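# Move the coaster can onto the turntable's orange spot

## Task

Pick up the can sitting on the coaster and place it upright on the orange mark on the turntable, without disturbing the cans already standing on the turntable; then release it and pull the gripper away.

## Robot and tools

Robot: two arms, left_arm and right_arm, each with six joints (waist, shoulder, elbow, forearm roll, wrist pitch, wrist roll) and a two-finger gripper. left_arm's fingers are rigid. right_arm's fingers can fold: grip with the outer quarter of the pads (near the tips) for a firm hold; deeper grips may be loose, slip, or squeeze too hard, and a fingertip pushed into a surface folds easily unless the fingers are fully shut.

Frame: one scene frame for both arms. Origin at table-top height, halfway between the nominal arm bases; +x points out over the table, +z up, left_arm sits toward +y (not tied to image left/right). Positions in metres, velocities m/s and rad/s. Reported hand poses may be off by a few centimetres, more at long reach; a BASES line, if present, gives the calibrated base places. The gripper's fingers point along its own +z and close along its y; end_effector_position is the point between closed pads; tips extend about 33 mm past it (only about 9 mm when wide open).

Row format (shared by execute_actions and move): one list of 18 numbers, each in [-1, 1], always covering both arms. Order: left_arm's 6 joint values, then its gripper position, force_limit, speed; then the same 9 for right_arm. Joint values are offsets, not poses: they count from the Joint targets shown at the start of the action (not from the previous row), scaled so 1.0 = 1.398 rad for waist and shoulder, 2.097 rad for elbow, 2.622 rad for the three wrist joints. Joint ranges (rad): elbow -2.792 to 2.792, all others -6.283 to 6.283; asking more than 0.010 rad beyond a limit gets the call refused, and a joint driven to its real end produces a "joint sent to its limit" line. Gripper position is absolute: +1 fully open (140 mm), about -0.8 pads touch, -1 closes until blocked. force_limit sets pad force after a slow close (about 14 N at -1, 40 N at 0, 58 N at +1); speed sets closing rate (about 30, 140, 250 mm/s at -1, 0, +1), and faster closes grip harder. To leave a gripper unchanged, resend its previous three numbers (0 is a real command). To command an arm's joints from its current targets, send 0 for its joints.

Tools:
- execute_actions {actions, cameras}. actions=[] just reports state (with pictures). actions=[{rows:[[18]...], steps:n}] plays up to 15 rows over up to 15 steps of 1/30 s (default 15, minimum 7), holding the last row. actions=[{steps:n}] waits up to 300 steps counted from the previous result (your thinking time is included). Pictures only if cameras asks for them (or for an empty list). The result is read 7 steps before the action ends; those steps run afterwards.
- move {target, speed, blend, cameras}: target is one 18-number row or a list of up to 15 rows, all offsets from the same current Joint targets. Joints interpolate together (curved hand paths), at least 0.5 s, at most 10 s total. speed in rad/s (0.01 to 2, default 0.5) for the joint travelling farthest, one value or one per target; blend in rad rounds corners in a list. Gripper numbers of later targets apply only after everything stops there. It does not avoid obstacles or the other arm. The result adds a "move:" line: done, off_target (a joint >0.01 rad off, with which one and how far), moving, held, or fault, plus limits=held if steps were withheld. Pictures by default.
- wait {seconds 0 to 10, cameras}: lets time pass; arms keep heading to the last target.
- zoom_image {camera, region [x0,y0,x1,y1]} on cam_head_left or cam_head_right (672x504), region up to 504x504 pixels, from the latest image.
- finished_scene {scene}: give the current scene number; ends the scene irreversibly and reports whether the goal was met. Use it only once the can stands on the spot, released, with the gripper clear.

Result lines: Joint positions, velocities ("within noise" when still), Joint targets (base for your next offsets), joint torques, external torques, flange force (in gripper axes, includes held weight; "no reading" possible), end effector pose, position_measured in counts (3 open, ~75 =100 mm, 139 =60 mm, 200 =20 mm, 230 pads meet), object_status (0 moving, 1 blocked opening, 2 blocked closing = holding, 3 reached target or pads met). Status lags 0.2-1.7 s after contact. "joint command not followed" means the clearance check between arms altered commands. MOTOR HOT warns of overheating.

Gripping: close with position -1 and confirm status 2. To squeeze harder, raise force_limit and nudge position to -0.98; to loosen, open and reclose slowly.

Limits and hazards: joint target speeds max 2.09 / 3.14 / 3.93 rad/s (shoulder-waist / elbow / wrist), targets stay within a lead of measured angles, and a hand step over 70 mm is scaled back. Contact torque above 316, 316, 148, 41.8, 41.8, 41.8 N m (joint order) or any outside force of 144 N stops the arm for 10 s; an arm is stiff, so even slight overreach into a firm surface can trigger it. After such a stop, release any held object before moving. Overheating brakes an arm 30-60 s; avoid holding outstretched or pushing into unreachable poses. Avoid collisions between arms, dropping or releasing a moving can, knocking over the turntable cans, slamming, twisting a held part, and anything leaving the table. Occasional brief disturbances may tug the held can. Efficient, smooth, quick motion is preferred.

Each tool is called after "Request:" in YAML: its name, and indented under it one key for each argument.

## Session

Request:
execute_actions:
  actions: []
  cameras: ["all"]

Scene clock: 0.00 s of 6600.00 s.
left_arm: end_effector_position=(+0.5611, +0.4716, +0.3556) position_measured=3 object_status=3 end_effector_quat_wxyz=(-0.105, +0.570, +0.347, +0.737) | right_arm: end_effector_position=(+0.5911, -0.2945, +0.3542) position_measured=3 object_status=3 end_effector_quat_wxyz=(+0.239, +0.905, -0.062, +0.348)
Joint positions: left_arm=[-0.894 0.18 2.306 1.67 1.633 -1.32] | right_arm=[0.753 -0.132 2.067 -0.941 1.184 2.768]
Joint velocities: within noise
Joint torques (N m): no reading
External joint torques (N m): no reading
Flange force (N): no reading
Joint targets: left_arm=[-0.894 0.180 2.306 1.670 1.633 -1.320] | right_arm=[0.753 -0.132 2.067 -0.941 1.184 2.768]

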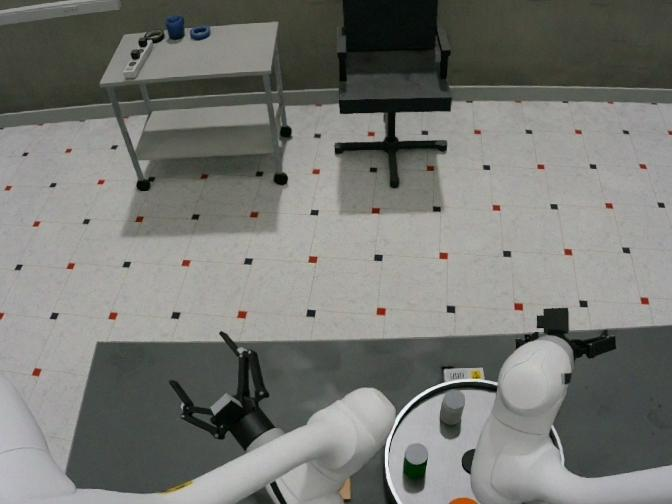

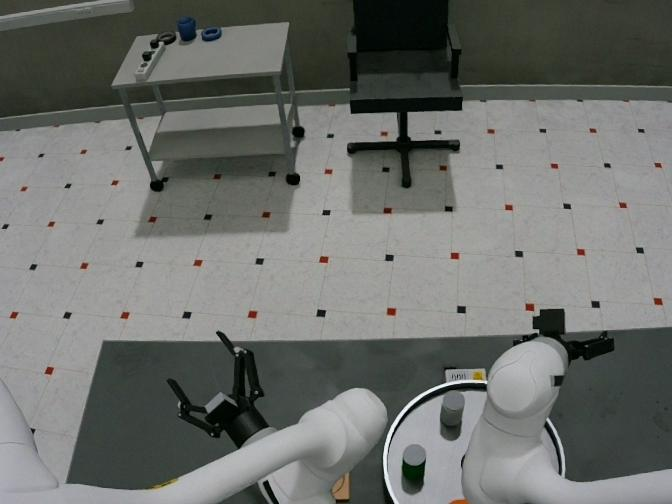

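Request:
zoom_image:
  camera: "cam_head_left"
  region: [340, 340, 600, 504]

Request:
zoom_image:
  camera: "cam_head_right"
  region: [240, 340, 600, 504]

Request:
zoom_image:
  camera: "cam_head_left"
  region: [60, 320, 420, 504]

Scaled by 1.938.

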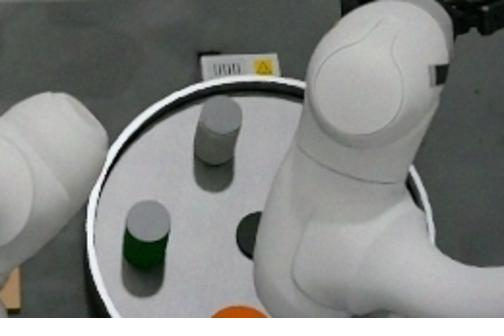

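Scaled by 1.400.

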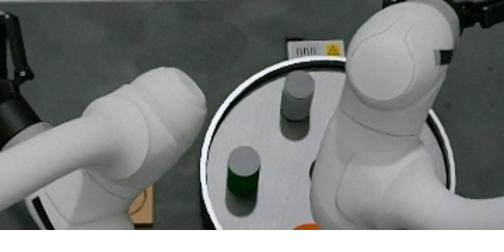

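Scaled by 1.400.

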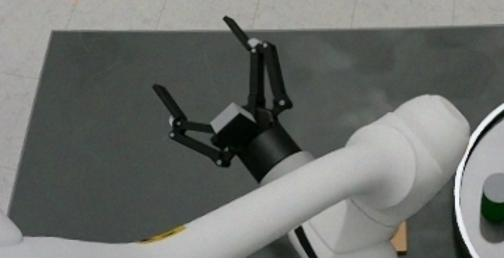

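Request:
zoom_image:
  camera: "cam_head_left"
  region: [480, 290, 672, 434]

Request:
zoom_image:
  camera: "cam_head_left"
  region: [380, 370, 580, 504]

Request:
zoom_image:
  camera: "cam_head_right"
  region: [240, 384, 400, 504]

Request:
zoom_image:
  camera: "cam_head_left"
  region: [150, 320, 310, 440]

Scaled by 2.625.

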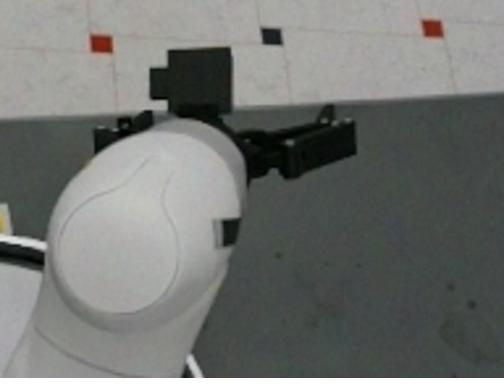

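Scaled by 2.520.

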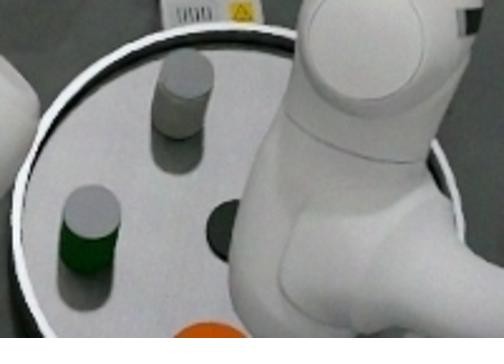

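Scaled by 3.150.

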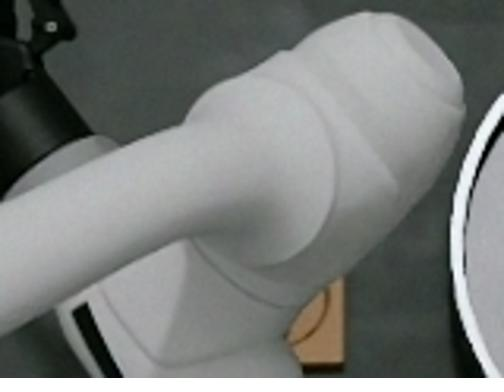

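Scaled by 3.150.

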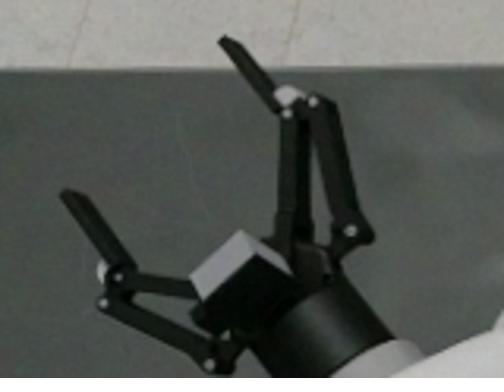

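Request:
move:
  target: [0.2124, -0.1660, -0.1607, -0.6369, -0.1556, 0.3394, 1.0, 0.0, 0.0, -0.4649, -0.1431, 0, 0, 0, 0, 1.0, 0.0, 0.0]
  speed: 0.8

Scene clock: 18.20 s of 6600.00 s.
left_arm: end_effector_position=(+0.4192, +0.3494, +0.2494) position_measured=3 object_status=3 end_effector_quat_wxyz=(+0.000, +0.746, +0.666, +0.000) | right_arm: end_effector_position=(+0.5266, -0.6398, +0.4482) position_measured=3 object_status=3 end_effector_quat_wxyz=(+0.297, +0.809, -0.380, +0.334)
Joint positions: left_arm=[-0.597 -0.052 1.969 0 1.225 -0.431] | right_arm=[0.103 -0.332 2.067 -0.941 1.184 2.768]
Joint velocities: within noise
Joint torques (N m): left_arm=[-3.06 -36.87 -36.85 4.14 -0.14 -0.64] | right_arm=[-3.03 -7.82 -40.04 0.32 0.2 0.32]
External joint torques (N m): left_arm=[3.06 3.1 -2.44 -0.06 0.14 0.64] | right_arm=[3.05 -0.33 -1.98 0.16 -0.4 -0.31]
Flange force (N): left_arm=[3.7 11.4 -1.7] | right_arm=[0.2 -4.2 -7.1]
Joint targets: left_arm=[-0.597 -0.052 1.969 0.000 1.225 -0.431] | right_arm=[0.103 -0.332 2.067 -0.941 1.184 2.768]
Kept back: nothing.
move: done

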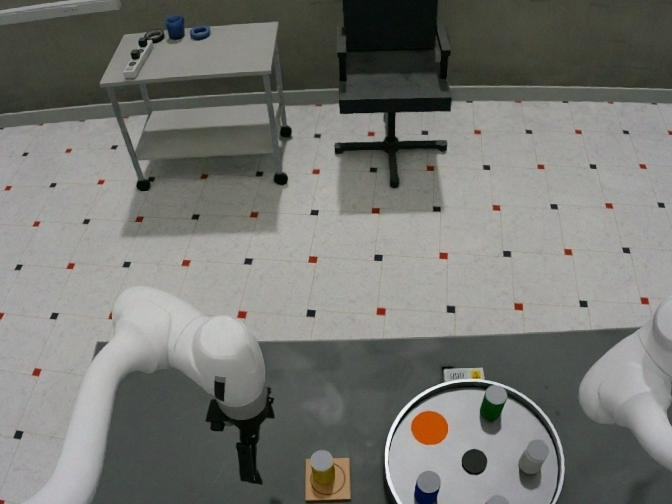

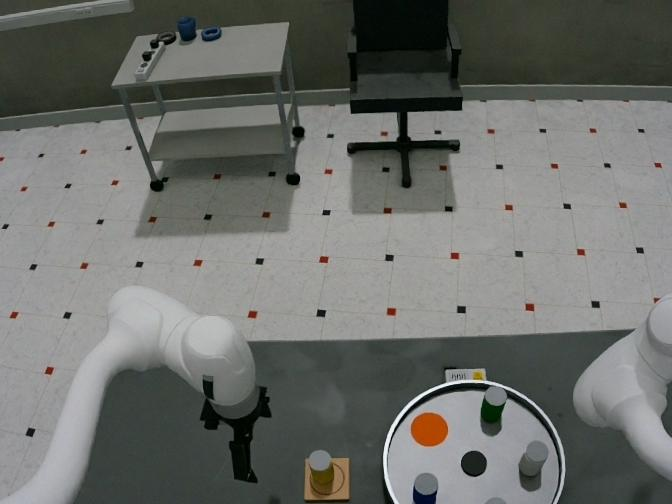

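Request:
wait:
  seconds: 2.0
  cameras: ["cam_head_left"]

Request:
zoom_image:
  camera: "cam_head_left"
  region: [290, 360, 580, 504]

Scene clock: 21.00 s of 6600.00 s.
left_arm: end_effector_position=(+0.4192, +0.3494, +0.2494) position_measured=3 object_status=3 end_effector_quat_wxyz=(+0.000, +0.746, +0.666, +0.000) | right_arm: end_effector_position=(+0.5266, -0.6399, +0.4482) position_measured=3 object_status=3 end_effector_quat_wxyz=(+0.297, +0.809, -0.380, +0.334)
Joint positions: left_arm=[-0.597 -0.052 1.969 0 1.225 -0.431] | right_arm=[0.103 -0.332 2.067 -0.941 1.184 2.768]
Joint velocities: within noise
Joint torques (N m): left_arm=[-3.52 -36.69 -36.82 4.04 -0.19 -0.61] | right_arm=[-2.95 -7.97 -39.92 0.25 0.18 0.37]
External joint torques (N m): left_arm=[3.45 3 -2.39 0.02 0.2 0.61] | right_arm=[2.82 0.21 -1.8 0.22 -0.37 -0.36]
Flange force (N): left_arm=[4.4 11.5 -1.8] | right_arm=[0.6 -4.6 -6.3]
Joint targets: left_arm=[-0.597 -0.052 1.969 0.000 1.225 -0.431] | right_arm=[0.103 -0.332 2.067 -0.941 1.184 2.768]
Steps of this call (1-84: nothing new was sent). Readings (joint positions of left_arm | right_arm; what the end effector reports):
1: [-0.597 -0.052 1.969 0.000 1.225 -0.431] | [0.103 -0.332 2.067 -0.941 1.184 2.768] | left_arm position_measured=3 object_status=3 | right_arm position_measured=3 object_status=3
2: [-0.597 -0.052 1.969 0.000 1.225 -0.431] | [0.103 -0.332 2.067 -0.941 1.184 2.768] | left_arm position_measured=3 object_status=3 | right_arm position_measured=3 object_status=3
4: [-0.597 -0.052 1.969 0.000 1.225 -0.431] | [0.103 -0.332 2.067 -0.941 1.184 2.768] | left_arm position_measured=3 object_status=3 | right_arm position_measured=3 object_status=3
8: [-0.597 -0.052 1.969 0.000 1.225 -0.431] | [0.103 -0.332 2.067 -0.941 1.184 2.768] | left_arm position_measured=3 object_status=3 | right_arm position_measured=3 object_status=3
84: the state above
Images, in order (width x height): cam_head_left 672x504.

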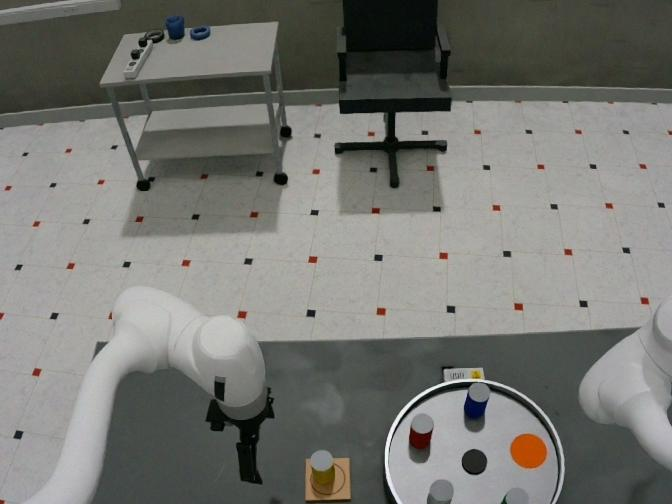

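Scaled by 1.738.

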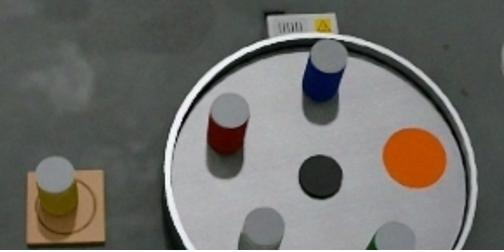

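Request:
wait:
  seconds: 0.5
  cameras: ["cam_head_left"]

Request:
wait:
  seconds: 0.5
  cameras: ["cam_head_left"]

Request:
wait:
  seconds: 0.5
  cameras: ["cam_head_left"]

Request:
wait:
  seconds: 0.5
  cameras: ["cam_head_left"]

Request:
wait:
  seconds: 0.5
  cameras: ["cam_head_left"]

Request:
wait:
  seconds: 0.5
  cameras: ["cam_head_left"]

Scene clock: 22.33 s of 6600.00 s.
left_arm: end_effector_position=(+0.4192, +0.3494, +0.2494) position_measured=3 object_status=3 end_effector_quat_wxyz=(+0.000, +0.746, +0.666, +0.000) | right_arm: end_effector_position=(+0.5266, -0.6399, +0.4482) position_measured=3 object_status=3 end_effector_quat_wxyz=(+0.297, +0.809, -0.380, +0.334)
Joint positions: left_arm=[-0.597 -0.052 1.969 0 1.225 -0.431] | right_arm=[0.103 -0.332 2.067 -0.941 1.184 2.768]
Joint velocities: within noise
Joint torques (N m): left_arm=[-3.13 -36.97 -36.84 4.06 -0.18 -0.56] | right_arm=[-2.98 -8.08 -39.96 0.23 0.12 0.31]
External joint torques (N m): left_arm=[3.22 3.09 -2.14 -0.01 0.21 0.56] | right_arm=[2.95 0.23 -2.08 0.26 -0.33 -0.29]
Flange force (N): left_arm=[4.0 11.1 -1.4] | right_arm=[0.8 -5.1 -6.9]
Joint targets: left_arm=[-0.597 -0.052 1.969 0.000 1.225 -0.431] | right_arm=[0.103 -0.332 2.067 -0.941 1.184 2.768]
Steps of this call (1-40: nothing new was sent). Readings (joint positions of left_arm | right_arm; what the end effector reports):
1: [-0.597 -0.052 1.969 0.000 1.225 -0.431] | [0.103 -0.332 2.067 -0.941 1.184 2.768] | left_arm position_measured=3 object_status=3 | right_arm position_measured=3 object_status=3
2: [-0.597 -0.052 1.969 0.000 1.225 -0.431] | [0.103 -0.332 2.067 -0.941 1.184 2.768] | left_arm position_measured=3 object_status=3 | right_arm position_measured=3 object_status=3
4: [-0.597 -0.052 1.969 0.000 1.225 -0.431] | [0.103 -0.332 2.067 -0.941 1.184 2.768] | left_arm position_measured=3 object_status=3 | right_arm position_measured=3 object_status=3
8: [-0.597 -0.052 1.969 0.000 1.225 -0.431] | [0.103 -0.332 2.067 -0.941 1.184 2.768] | left_arm position_measured=3 object_status=3 | right_arm position_measured=3 object_status=3
40: the state above
Images, in order (width x height): cam_head_left 672x504.

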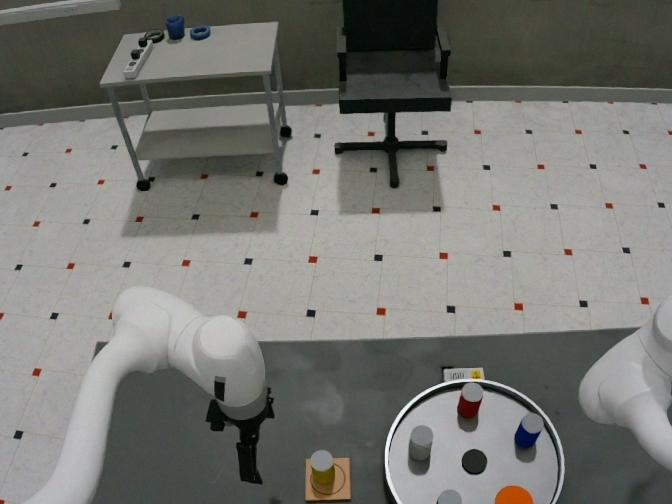

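Scene clock: 22.83 s of 6600.00 s.
left_arm: end_effector_position=(+0.4192, +0.3494, +0.2494) position_measured=3 object_status=3 end_effector_quat_wxyz=(+0.000, +0.746, +0.666, +0.000) | right_arm: end_effector_position=(+0.5266, -0.6399, +0.4482) position_measured=3 object_status=3 end_effector_quat_wxyz=(+0.297, +0.809, -0.380, +0.334)
Joint positions: left_arm=[-0.597 -0.052 1.969 0 1.225 -0.431] | right_arm=[0.103 -0.332 2.067 -0.941 1.184 2.768]
Joint velocities: within noise
Joint torques (N m): left_arm=[-2.99 -36.66 -36.62 4.11 -0.21 -0.57] | right_arm=[-3.77 -8.26 -40.03 0.29 0.13 0.28]
External joint torques (N m): left_arm=[3 2.96 -2.49 -0.05 0.22 0.57] | right_arm=[3.56 0.23 -2.01 0.18 -0.32 -0.27]
Flange force (N): left_arm=[3.5 11.2 -2.0] | right_arm=[-0.2 -6.0 -8.2]
Joint targets: left_arm=[-0.597 -0.052 1.969 0.000 1.225 -0.431] | right_arm=[0.103 -0.332 2.067 -0.941 1.184 2.768]
Steps of this call (1-15: nothing new was sent). Readings (joint positions of left_arm | right_arm; what the end effector reports):
1: [-0.597 -0.052 1.969 0.000 1.225 -0.431] | [0.103 -0.332 2.067 -0.941 1.184 2.768] | left_arm position_measured=3 object_status=3 | right_arm position_measured=3 object_status=3
2: [-0.597 -0.052 1.969 0.000 1.225 -0.431] | [0.103 -0.332 2.067 -0.941 1.184 2.768] | left_arm position_measured=3 object_status=3 | right_arm position_measured=3 object_status=3
4: [-0.597 -0.052 1.969 0.000 1.225 -0.431] | [0.103 -0.332 2.067 -0.941 1.184 2.768] | left_arm position_measured=3 object_status=3 | right_arm position_measured=3 object_status=3
8: [-0.597 -0.052 1.969 0.000 1.225 -0.431] | [0.103 -0.332 2.067 -0.941 1.184 2.768] | left_arm position_measured=3 object_status=3 | right_arm position_measured=3 object_status=3
15: the state above
Images, in order (width x height): cam_head_left 672x504.

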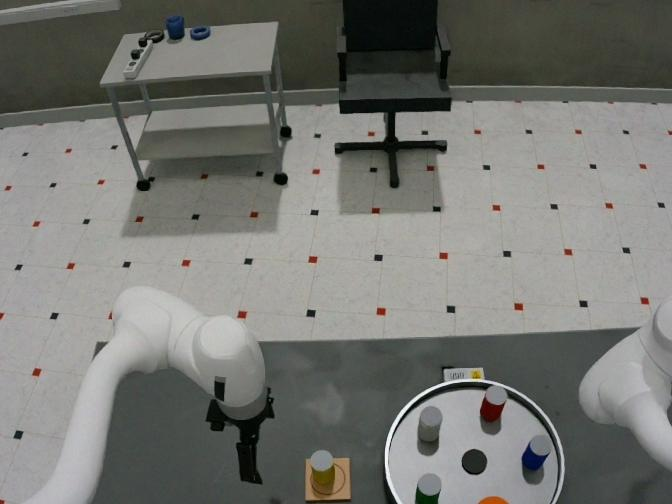

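Scene clock: 23.33 s of 6600.00 s.
left_arm: end_effector_position=(+0.4192, +0.3494, +0.2494) position_measured=3 object_status=3 end_effector_quat_wxyz=(+0.000, +0.746, +0.666, +0.000) | right_arm: end_effector_position=(+0.5266, -0.6399, +0.4482) position_measured=3 object_status=3 end_effector_quat_wxyz=(+0.297, +0.809, -0.380, +0.334)
Joint positions: left_arm=[-0.597 -0.052 1.969 0 1.225 -0.431] | right_arm=[0.103 -0.332 2.067 -0.941 1.184 2.768]
Joint velocities: within noise
Joint torques (N m): left_arm=[-2.83 -36.97 -36.88 4.01 -0.2 -0.52] | right_arm=[-3.66 -8.33 -40.02 0.35 0.13 0.41]
External joint torques (N m): left_arm=[2.81 3.04 -2.36 0.07 0.21 0.52] | right_arm=[3.74 0.44 -1.7 0.15 -0.33 -0.4]
Flange force (N): left_arm=[3.1 10.9 -1.8] | right_arm=[-0.6 -6.2 -8.2]
Joint targets: left_arm=[-0.597 -0.052 1.969 0.000 1.225 -0.431] | right_arm=[0.103 -0.332 2.067 -0.941 1.184 2.768]
Steps of this call (1-15: nothing new was sent). Readings (joint positions of left_arm | right_arm; what the end effector reports):
1: [-0.597 -0.052 1.969 0.000 1.225 -0.431] | [0.103 -0.332 2.067 -0.941 1.184 2.768] | left_arm position_measured=3 object_status=3 | right_arm position_measured=3 object_status=3
2: [-0.597 -0.052 1.969 0.000 1.225 -0.431] | [0.103 -0.332 2.067 -0.941 1.184 2.768] | left_arm position_measured=3 object_status=3 | right_arm position_measured=3 object_status=3
4: [-0.597 -0.052 1.969 0.000 1.225 -0.431] | [0.103 -0.332 2.067 -0.941 1.184 2.768] | left_arm position_measured=3 object_status=3 | right_arm position_measured=3 object_status=3
8: [-0.597 -0.052 1.969 0.000 1.225 -0.431] | [0.103 -0.332 2.067 -0.941 1.184 2.768] | left_arm position_measured=3 object_status=3 | right_arm position_measured=3 object_status=3
15: the state above
Images, in order (width x height): cam_head_left 672x504.

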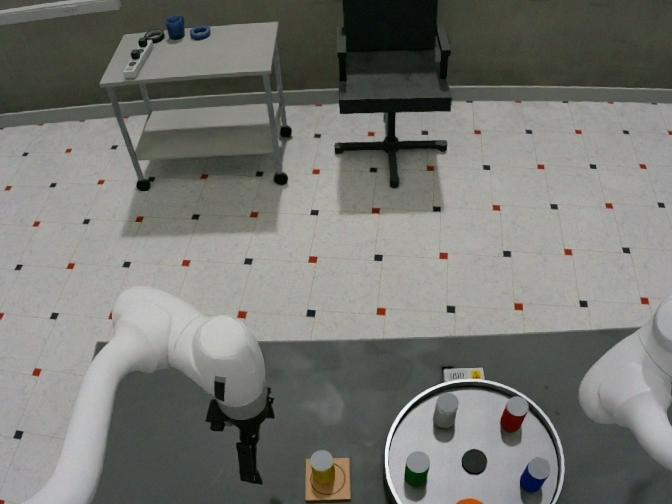

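Scene clock: 23.83 s of 6600.00 s.
left_arm: end_effector_position=(+0.4192, +0.3494, +0.2494) position_measured=3 object_status=3 end_effector_quat_wxyz=(+0.000, +0.746, +0.666, +0.000) | right_arm: end_effector_position=(+0.5266, -0.6399, +0.4482) position_measured=3 object_status=3 end_effector_quat_wxyz=(+0.297, +0.809, -0.380, +0.334)
Joint positions: left_arm=[-0.597 -0.052 1.969 0 1.225 -0.431] | right_arm=[0.103 -0.332 2.067 -0.941 1.184 2.768]
Joint velocities: within noise
Joint torques (N m): left_arm=[-2.92 -37.12 -36.77 4.14 -0.24 -0.67] | right_arm=[-3.27 -8.3 -39.79 0.33 0.12 0.24]
External joint torques (N m): left_arm=[2.98 3.08 -2.67 -0.05 0.24 0.67] | right_arm=[3.35 0.39 -2 0.15 -0.32 -0.24]
Flange force (N): left_arm=[3.5 11.7 -2.2] | right_arm=[0.1 -6.1 -7.6]
Joint targets: left_arm=[-0.597 -0.052 1.969 0.000 1.225 -0.431] | right_arm=[0.103 -0.332 2.067 -0.941 1.184 2.768]
Steps of this call (1-15: nothing new was sent). Readings (joint positions of left_arm | right_arm; what the end effector reports):
1: [-0.597 -0.052 1.969 0.000 1.225 -0.431] | [0.103 -0.332 2.067 -0.941 1.184 2.768] | left_arm position_measured=3 object_status=3 | right_arm position_measured=3 object_status=3
2: [-0.597 -0.052 1.969 0.000 1.225 -0.431] | [0.103 -0.332 2.067 -0.941 1.184 2.768] | left_arm position_measured=3 object_status=3 | right_arm position_measured=3 object_status=3
4: [-0.597 -0.052 1.969 0.000 1.225 -0.431] | [0.103 -0.332 2.067 -0.941 1.184 2.768] | left_arm position_measured=3 object_status=3 | right_arm position_measured=3 object_status=3
8: [-0.597 -0.052 1.969 0.000 1.225 -0.431] | [0.103 -0.332 2.067 -0.941 1.184 2.768] | left_arm position_measured=3 object_status=3 | right_arm position_measured=3 object_status=3
15: the state above
Images, in order (width x height): cam_head_left 672x504.

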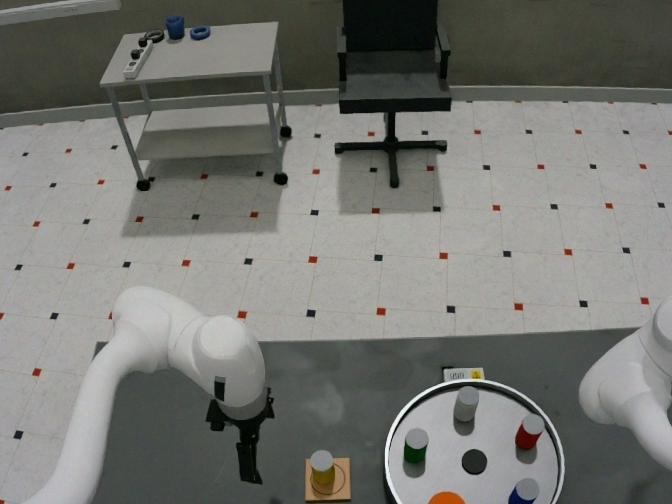

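Scene clock: 24.33 s of 6600.00 s.
left_arm: end_effector_position=(+0.4192, +0.3494, +0.2494) position_measured=3 object_status=3 end_effector_quat_wxyz=(+0.000, +0.746, +0.666, +0.000) | right_arm: end_effector_position=(+0.5266, -0.6399, +0.4482) position_measured=3 object_status=3 end_effector_quat_wxyz=(+0.297, +0.809, -0.380, +0.334)
Joint positions: left_arm=[-0.597 -0.052 1.969 0 1.225 -0.431] | right_arm=[0.103 -0.332 2.067 -0.941 1.184 2.768]
Joint velocities: within noise
Joint torques (N m): left_arm=[-2.6 -36.51 -36.83 4.09 -0.24 -0.56] | right_arm=[-3.66 -8.21 -39.9 0.28 0.11 0.31]
External joint torques (N m): left_arm=[2.64 2.53 -2.47 -0.01 0.24 0.56] | right_arm=[3.86 0.4 -1.84 0.22 -0.32 -0.31]
Flange force (N): left_arm=[3.1 10.2 -2.3] | right_arm=[-0.7 -6.6 -8.6]
Joint targets: left_arm=[-0.597 -0.052 1.969 0.000 1.225 -0.431] | right_arm=[0.103 -0.332 2.067 -0.941 1.184 2.768]
Steps of this call (1-15: nothing new was sent). Readings (joint positions of left_arm | right_arm; what the end effector reports):
1: [-0.597 -0.052 1.969 0.000 1.225 -0.431] | [0.103 -0.332 2.067 -0.941 1.184 2.768] | left_arm position_measured=3 object_status=3 | right_arm position_measured=3 object_status=3
2: [-0.597 -0.052 1.969 0.000 1.225 -0.431] | [0.103 -0.332 2.067 -0.941 1.184 2.768] | left_arm position_measured=3 object_status=3 | right_arm position_measured=3 object_status=3
4: [-0.597 -0.052 1.969 0.000 1.225 -0.431] | [0.103 -0.332 2.067 -0.941 1.184 2.768] | left_arm position_measured=3 object_status=3 | right_arm position_measured=3 object_status=3
8: [-0.597 -0.052 1.969 0.000 1.225 -0.431] | [0.103 -0.332 2.067 -0.941 1.184 2.768] | left_arm position_measured=3 object_status=3 | right_arm position_measured=3 object_status=3
15: the state above
Images, in order (width x height): cam_head_left 672x504.

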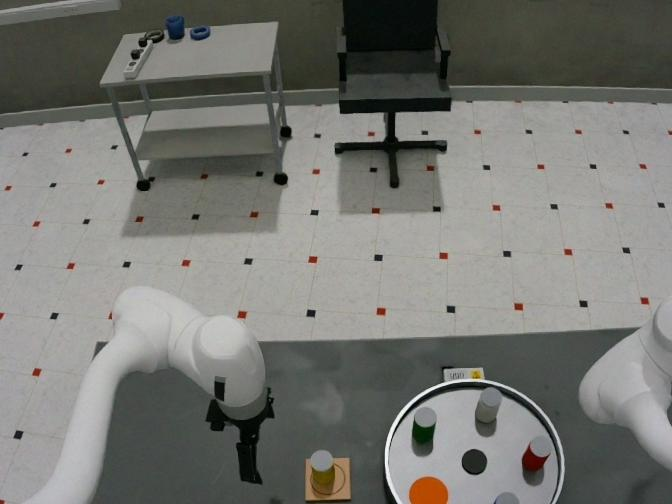

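Scene clock: 24.83 s of 6600.00 s.
left_arm: end_effector_position=(+0.4192, +0.3494, +0.2494) position_measured=3 object_status=3 end_effector_quat_wxyz=(+0.000, +0.746, +0.666, +0.000) | right_arm: end_effector_position=(+0.5266, -0.6399, +0.4482) position_measured=3 object_status=3 end_effector_quat_wxyz=(+0.297, +0.809, -0.380, +0.334)
Joint positions: left_arm=[-0.597 -0.052 1.969 0 1.225 -0.431] | right_arm=[0.103 -0.332 2.067 -0.941 1.184 2.768]
Joint velocities: within noise
Joint torques (N m): left_arm=[-2.78 -36.89 -36.73 4.06 -0.16 -0.56] | right_arm=[-3.54 -8.22 -40.07 0.25 0.1 0.33]
External joint torques (N m): left_arm=[2.84 3.12 -2.28 0 0.18 0.56] | right_arm=[3.37 0.43 -1.81 0.21 -0.29 -0.32]
Flange force (N): left_arm=[3.2 11.0 -1.6] | right_arm=[-0.1 -5.9 -7.6]
Joint targets: left_arm=[-0.597 -0.052 1.969 0.000 1.225 -0.431] | right_arm=[0.103 -0.332 2.067 -0.941 1.184 2.768]
Steps of this call (1-15: nothing new was sent). Readings (joint positions of left_arm | right_arm; what the end effector reports):
1: [-0.597 -0.052 1.969 0.000 1.225 -0.431] | [0.103 -0.332 2.067 -0.941 1.184 2.768] | left_arm position_measured=3 object_status=3 | right_arm position_measured=3 object_status=3
2: [-0.597 -0.052 1.969 0.000 1.225 -0.431] | [0.103 -0.332 2.067 -0.941 1.184 2.768] | left_arm position_measured=3 object_status=3 | right_arm position_measured=3 object_status=3
4: [-0.597 -0.052 1.969 0.000 1.225 -0.431] | [0.103 -0.332 2.067 -0.941 1.184 2.768] | left_arm position_measured=3 object_status=3 | right_arm position_measured=3 object_status=3
8: [-0.597 -0.052 1.969 0.000 1.225 -0.431] | [0.103 -0.332 2.067 -0.941 1.184 2.768] | left_arm position_measured=3 object_status=3 | right_arm position_measured=3 object_status=3
15: the state above
Images, in order (width x height): cam_head_left 672x504.

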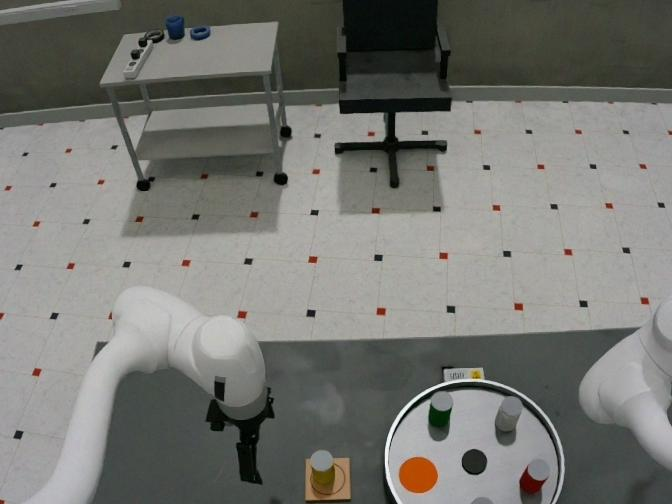

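Request:
zoom_image:
  camera: "cam_head_left"
  region: [190, 360, 310, 504]

Request:
zoom_image:
  camera: "cam_head_left"
  region: [380, 360, 580, 504]

Request:
zoom_image:
  camera: "cam_head_left"
  region: [290, 420, 370, 504]

Scaled by 3.500.

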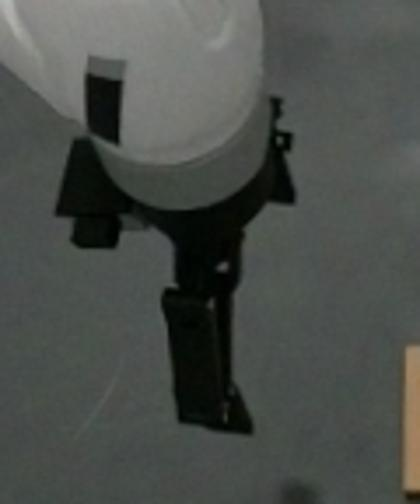

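Scaled by 2.520.

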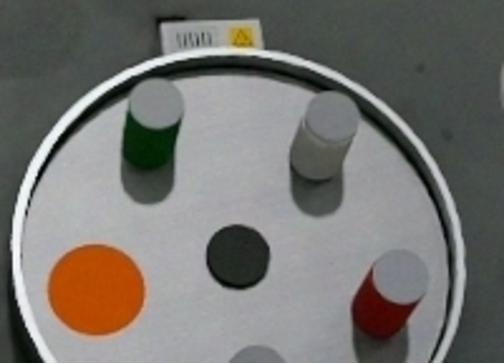

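Scaled by 6.000.

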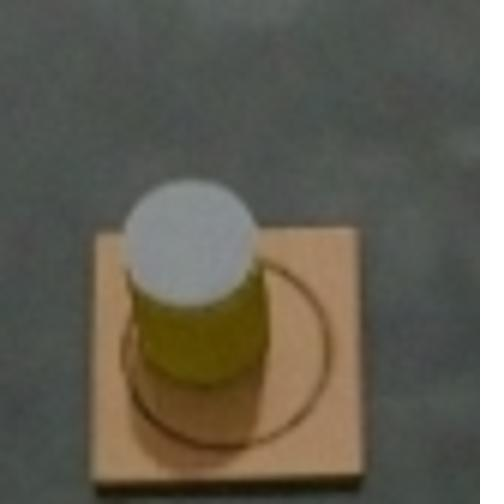

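Request:
move:
  target: [-0.1261, 0.1288, -0.0435, 0, -0.0341, 0.1529, 1.0, 0.0, 0.0, 0, 0, 0, 0, 0, 0, 1.0, 0.0, 0.0]
  speed: 0.5

Request:
zoom_image:
  camera: "cam_head_left"
  region: [260, 360, 400, 500]

Request:
zoom_image:
  camera: "cam_head_right"
  region: [250, 360, 390, 500]

Request:
zoom_image:
  camera: "cam_head_left"
  region: [380, 360, 580, 504]

Scene clock: 39.77 s of 6600.00 s.
left_arm: end_effector_position=(+0.4424, +0.2146, +0.1993) position_measured=3 object_status=3 end_effector_quat_wxyz=(+0.000, +0.905, +0.426, +0.000) | right_arm: end_effector_position=(+0.5266, -0.6399, +0.4482) position_measured=3 object_status=3 end_effector_quat_wxyz=(+0.297, +0.809, -0.380, +0.334)
Joint positions: left_arm=[-0.773 0.128 1.878 0 1.135 -0.03] | right_arm=[0.103 -0.332 2.067 -0.941 1.184 2.768]
Joint velocities: within noise
Joint torques (N m): left_arm=[-2.07 -54.23 -35.64 3.98 -0.18 -0.58] | right_arm=[-3.8 -7.93 -40.13 0.3 0.1 0.3]
External joint torques (N m): left_arm=[2.14 3.3 -2.24 -0.04 0.17 0.58] | right_arm=[3.95 -0.28 -1.74 0.2 -0.3 -0.29]
Flange force (N): left_arm=[4.9 9.2 -0.5] | right_arm=[-1.4 -5.5 -9.1]
Joint targets: left_arm=[-0.773 0.128 1.878 0.000 1.135 -0.030] | right_arm=[0.103 -0.332 2.067 -0.941 1.184 2.768]
Kept back: nothing.
move: done

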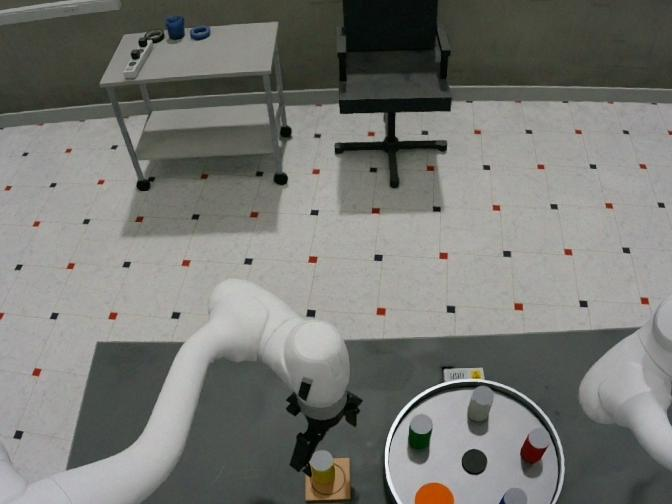

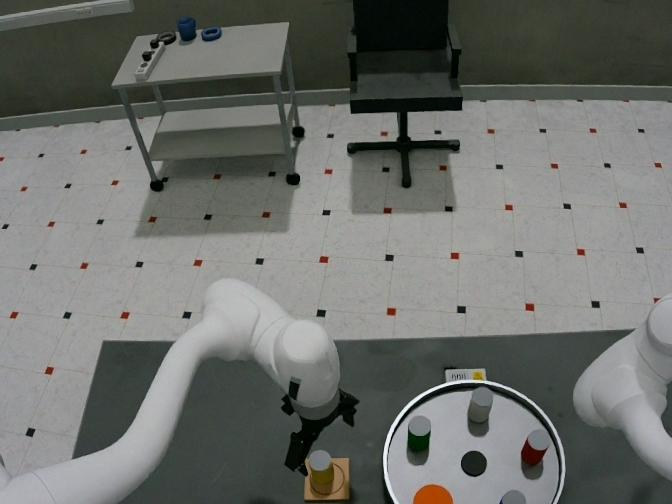

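Scaled by 3.600.

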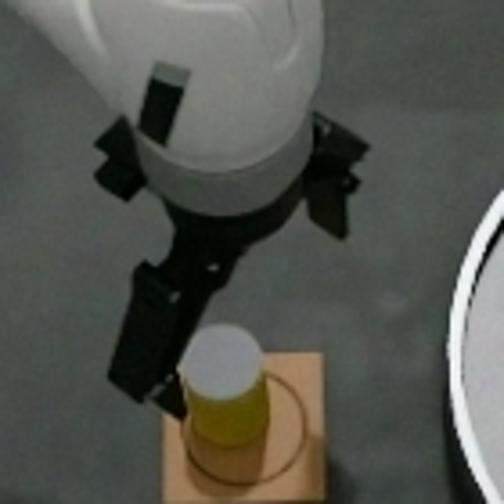

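Scaled by 3.600.

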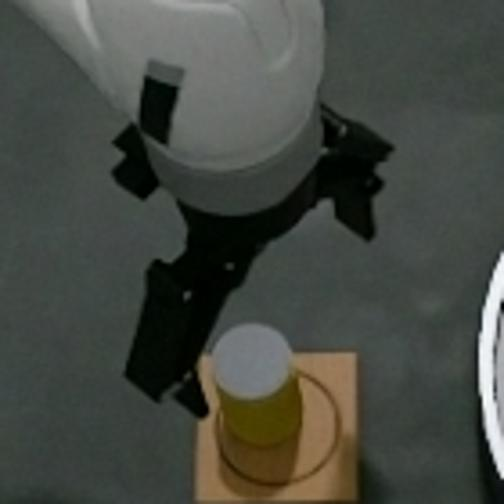

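Scaled by 2.520.

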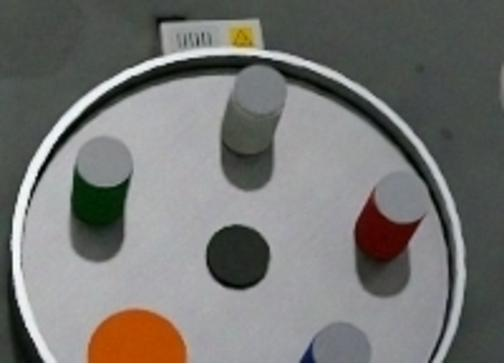

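Request:
move:
  target: [0.01144, 0.06867, 0.06404, 0, -0.08783, 0, 1.0, 0.0, 0.0, 0, 0, 0, 0, 0, 0, 1.0, 0.0, 0.0]
  speed: 0.3

Request:
zoom_image:
  camera: "cam_head_left"
  region: [260, 384, 380, 504]

Request:
zoom_image:
  camera: "cam_head_right"
  region: [260, 384, 380, 504]

Scene clock: 48.57 s of 6600.00 s.
left_arm: end_effector_position=(+0.4415, +0.2276, +0.0794) position_measured=3 object_status=3 end_effector_quat_wxyz=(+0.000, +0.901, +0.433, +0.000) | right_arm: end_effector_position=(+0.5266, -0.6399, +0.4482) position_measured=3 object_status=3 end_effector_quat_wxyz=(+0.297, +0.809, -0.380, +0.334)
Joint positions: left_arm=[-0.757 0.224 2.012 0 0.905 -0.03] | right_arm=[0.103 -0.332 2.067 -0.941 1.184 2.768]
Joint velocities: within noise
Joint torques (N m): left_arm=[-2.37 -59.47 -30.39 3.32 -0.21 -0.63] | right_arm=[-3.31 -8.05 -39.96 0.24 0.08 0.3]
External joint torques (N m): left_arm=[2.41 3.8 -2.38 0.08 0.21 0.63] | right_arm=[3.2 -0.03 -1.94 0.24 -0.27 -0.28]
Flange force (N): left_arm=[5.6 10.0 1.8] | right_arm=[0.1 -5.0 -7.6]
Joint targets: left_arm=[-0.757 0.224 2.012 0.000 0.905 -0.030] | right_arm=[0.103 -0.332 2.067 -0.941 1.184 2.768]
Kept back: nothing.
move: done

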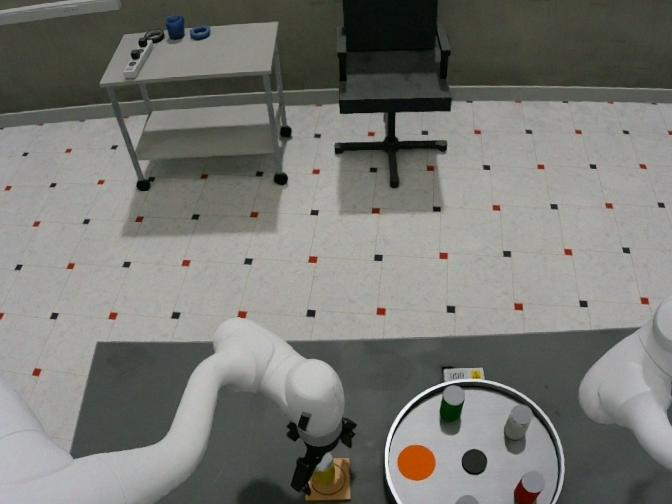

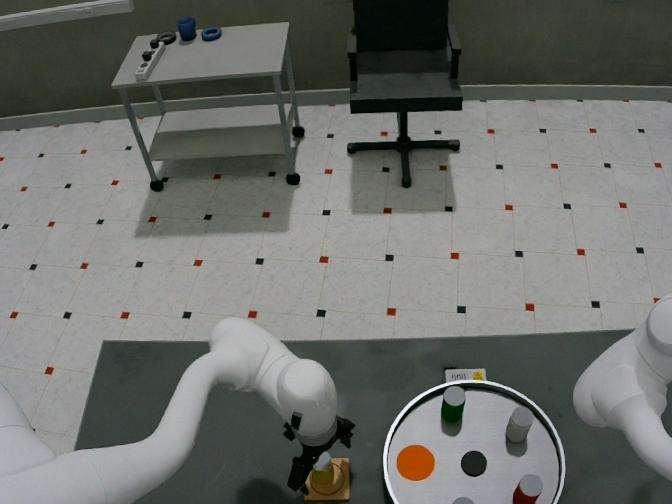

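Scaled by 4.200.

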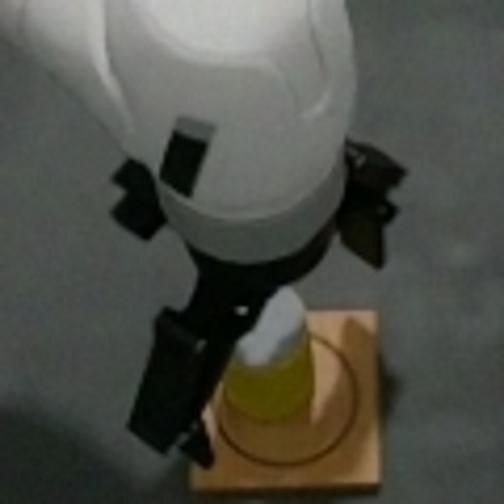

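Scaled by 4.200.

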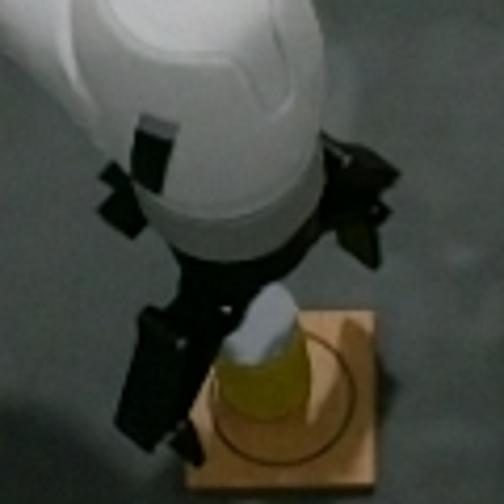

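Request:
move:
  target: [0.01225, 0.00114, -0.00047, 0, -0.0002, 0, 0.175, 0.5, 0.0, 0, 0, 0, 0, 0, 0, 1.0, 0.0, 0.0]
  speed: 0.1

Request:
zoom_image:
  camera: "cam_head_left"
  region: [280, 404, 380, 504]

Request:
zoom_image:
  camera: "cam_head_right"
  region: [280, 404, 380, 504]

Scene clock: 54.10 s of 6600.00 s.
left_arm: end_effector_position=(+0.4479, +0.2351, +0.0788) position_measured=107 object_status=0 end_effector_quat_wxyz=(+0.000, +0.898, +0.441, +0.000) | right_arm: end_effector_position=(+0.5266, -0.6399, +0.4482) position_measured=3 object_status=3 end_effector_quat_wxyz=(+0.297, +0.809, -0.380, +0.334)
Joint positions: left_arm=[-0.74 0.226 2.011 0 0.905 -0.03] | right_arm=[0.103 -0.332 2.067 -0.941 1.184 2.768]
Joint velocities: within noise
Joint torques (N m): left_arm=[-3.18 -59.76 -30.84 3.4 -0.19 -0.59] | right_arm=[-3.06 -8.11 -40.36 0.29 0.16 0.27]
External joint torques (N m): left_arm=[3.16 3.76 -2.15 0.02 0.17 0.59] | right_arm=[2.97 0.29 -1.46 0.19 -0.35 -0.26]
Flange force (N): left_arm=[6.8 9.5 2.0] | right_arm=[-0.4 -4.9 -6.4]
Joint targets: left_arm=[-0.740 0.226 2.011 0.000 0.905 -0.030] | right_arm=[0.103 -0.332 2.067 -0.941 1.184 2.768]
Kept back: nothing.
move: done

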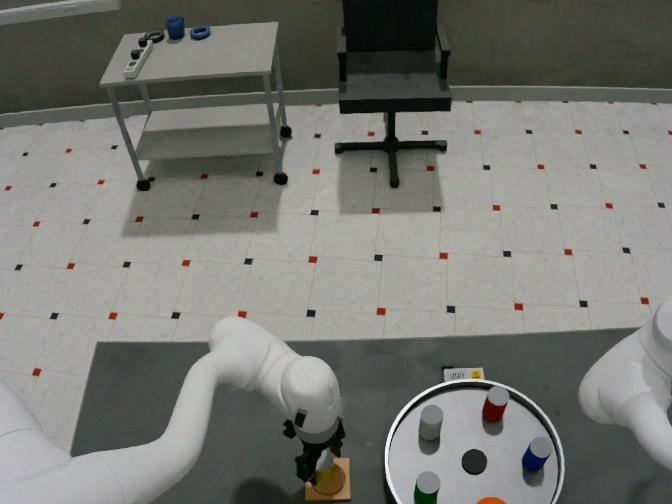

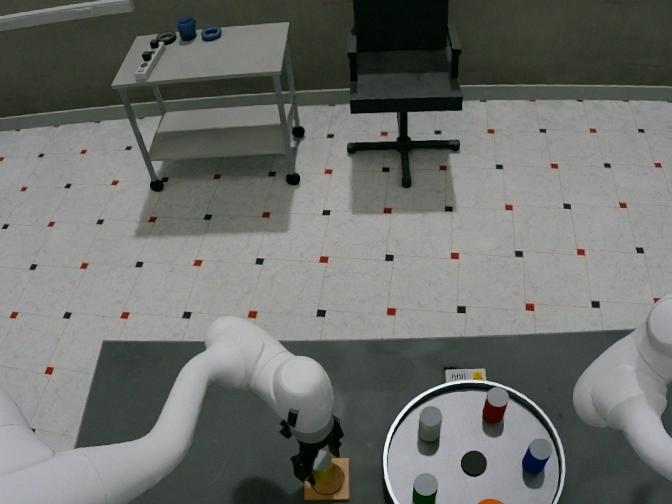

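Scaled by 5.040.

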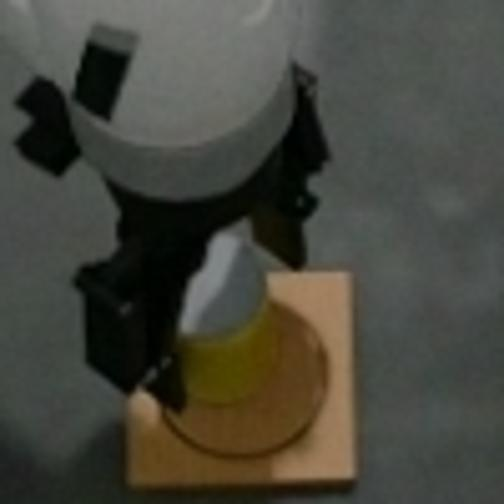

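Scaled by 5.040.

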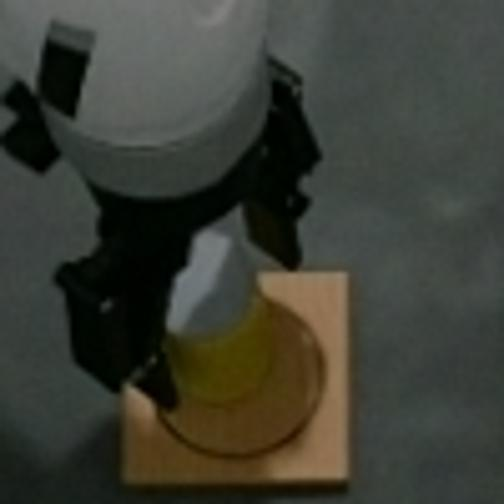

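Request:
move:
  target: [0, 0, 0, 0, 0, 0, -1.0, 0.5, -1.0, 0, 0, 0, 0, 0, 0, 1.0, 0.0, 0.0]
  cameras: ["cam_head_left"]

Request:
zoom_image:
  camera: "cam_head_left"
  region: [280, 404, 380, 504]

Scene clock: 56.13 s of 6600.00 s.
left_arm: end_effector_position=(+0.4479, +0.2351, +0.0788) position_measured=153 object_status=0 end_effector_quat_wxyz=(+0.000, +0.898, +0.441, +0.000) | right_arm: end_effector_position=(+0.5266, -0.6399, +0.4482) position_measured=3 object_status=3 end_effector_quat_wxyz=(+0.297, +0.809, -0.380, +0.334)
Joint positions: left_arm=[-0.74 0.226 2.011 0 0.905 -0.03] | right_arm=[0.103 -0.332 2.067 -0.941 1.184 2.768]
Joint velocities: within noise
Joint torques (N m): left_arm=[-3.11 -50.56 -25.86 3.33 -1.31 -0.62] | right_arm=[-3.01 -7.62 -39.9 0.2 0.13 0.28]
External joint torques (N m): left_arm=[3.16 -5.23 -6.93 0.07 1.3 0.62] | right_arm=[3.18 -0.37 -1.89 0.3 -0.33 -0.27]
Flange force (N): left_arm=[6.7 6.2 -14.0] | right_arm=[-0.2 -4.3 -7.6]
Joint targets: left_arm=[-0.740 0.226 2.011 0.000 0.905 -0.030] | right_arm=[0.103 -0.332 2.067 -0.941 1.184 2.768]
Kept back: nothing.
move: done
Images, in order (width x height): cam_head_left 672x504.

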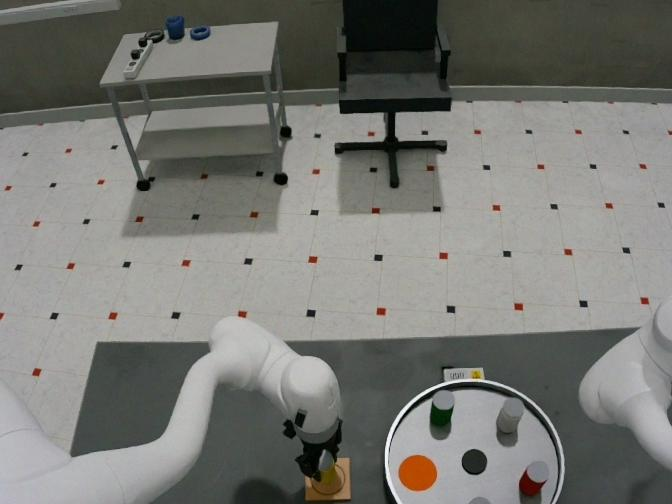

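Scaled by 5.040.

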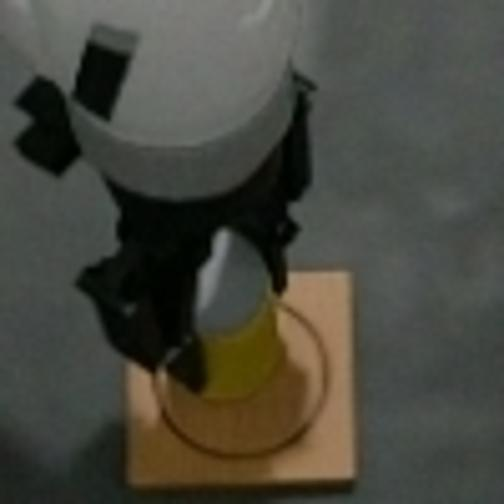

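Request:
execute_actions:
  actions: []
  cameras: []

Scene clock: 56.43 s of 6600.00 s.
left_arm: end_effector_position=(+0.4479, +0.2351, +0.0788) position_measured=153 object_status=2 end_effector_quat_wxyz=(+0.000, +0.898, +0.441, +0.000) | right_arm: end_effector_position=(+0.5266, -0.6399, +0.4482) position_measured=3 object_status=3 end_effector_quat_wxyz=(+0.297, +0.809, -0.380, +0.334)
Joint positions: left_arm=[-0.74 0.226 2.011 0 0.905 -0.03] | right_arm=[0.103 -0.332 2.067 -0.941 1.184 2.768]
Joint velocities: within noise
Joint torques (N m): left_arm=[-2.77 -50.16 -25.85 3.46 -1.38 -0.53] | right_arm=[-3.13 -7.91 -39.95 0.32 0.08 0.34]
External joint torques (N m): left_arm=[2.78 -5.49 -6.82 -0.06 1.38 0.53] | right_arm=[3.24 -0.2 -1.99 0.17 -0.29 -0.33]
Flange force (N): left_arm=[5.9 5.7 -14.3] | right_arm=[0.1 -4.8 -7.8]
Joint targets: left_arm=[-0.740 0.226 2.011 0.000 0.905 -0.030] | right_arm=[0.103 -0.332 2.067 -0.941 1.184 2.768]
Steps of this call (1-9: nothing new was sent). Readings (joint positions of left_arm | right_arm; what the end effector reports):
1: [-0.740 0.226 2.011 0.000 0.905 -0.030] | [0.103 -0.332 2.067 -0.941 1.184 2.768] | left_arm position_measured=153 object_status=0 | right_arm position_measured=3 object_status=3
2: [-0.740 0.226 2.011 0.000 0.905 -0.030] | [0.103 -0.332 2.067 -0.941 1.184 2.768] | left_arm position_measured=153 object_status=0 | right_arm position_measured=3 object_status=3
4: [-0.740 0.226 2.011 0.000 0.905 -0.030] | [0.103 -0.332 2.067 -0.941 1.184 2.768] | left_arm position_measured=153 object_status=2 | right_arm position_measured=3 object_status=3
8: [-0.740 0.226 2.011 0.000 0.905 -0.030] | [0.103 -0.332 2.067 -0.941 1.184 2.768] | left_arm position_measured=153 object_status=2 | right_arm position_measured=3 object_status=3
9: the state above
No camera images: "cameras" was empty.


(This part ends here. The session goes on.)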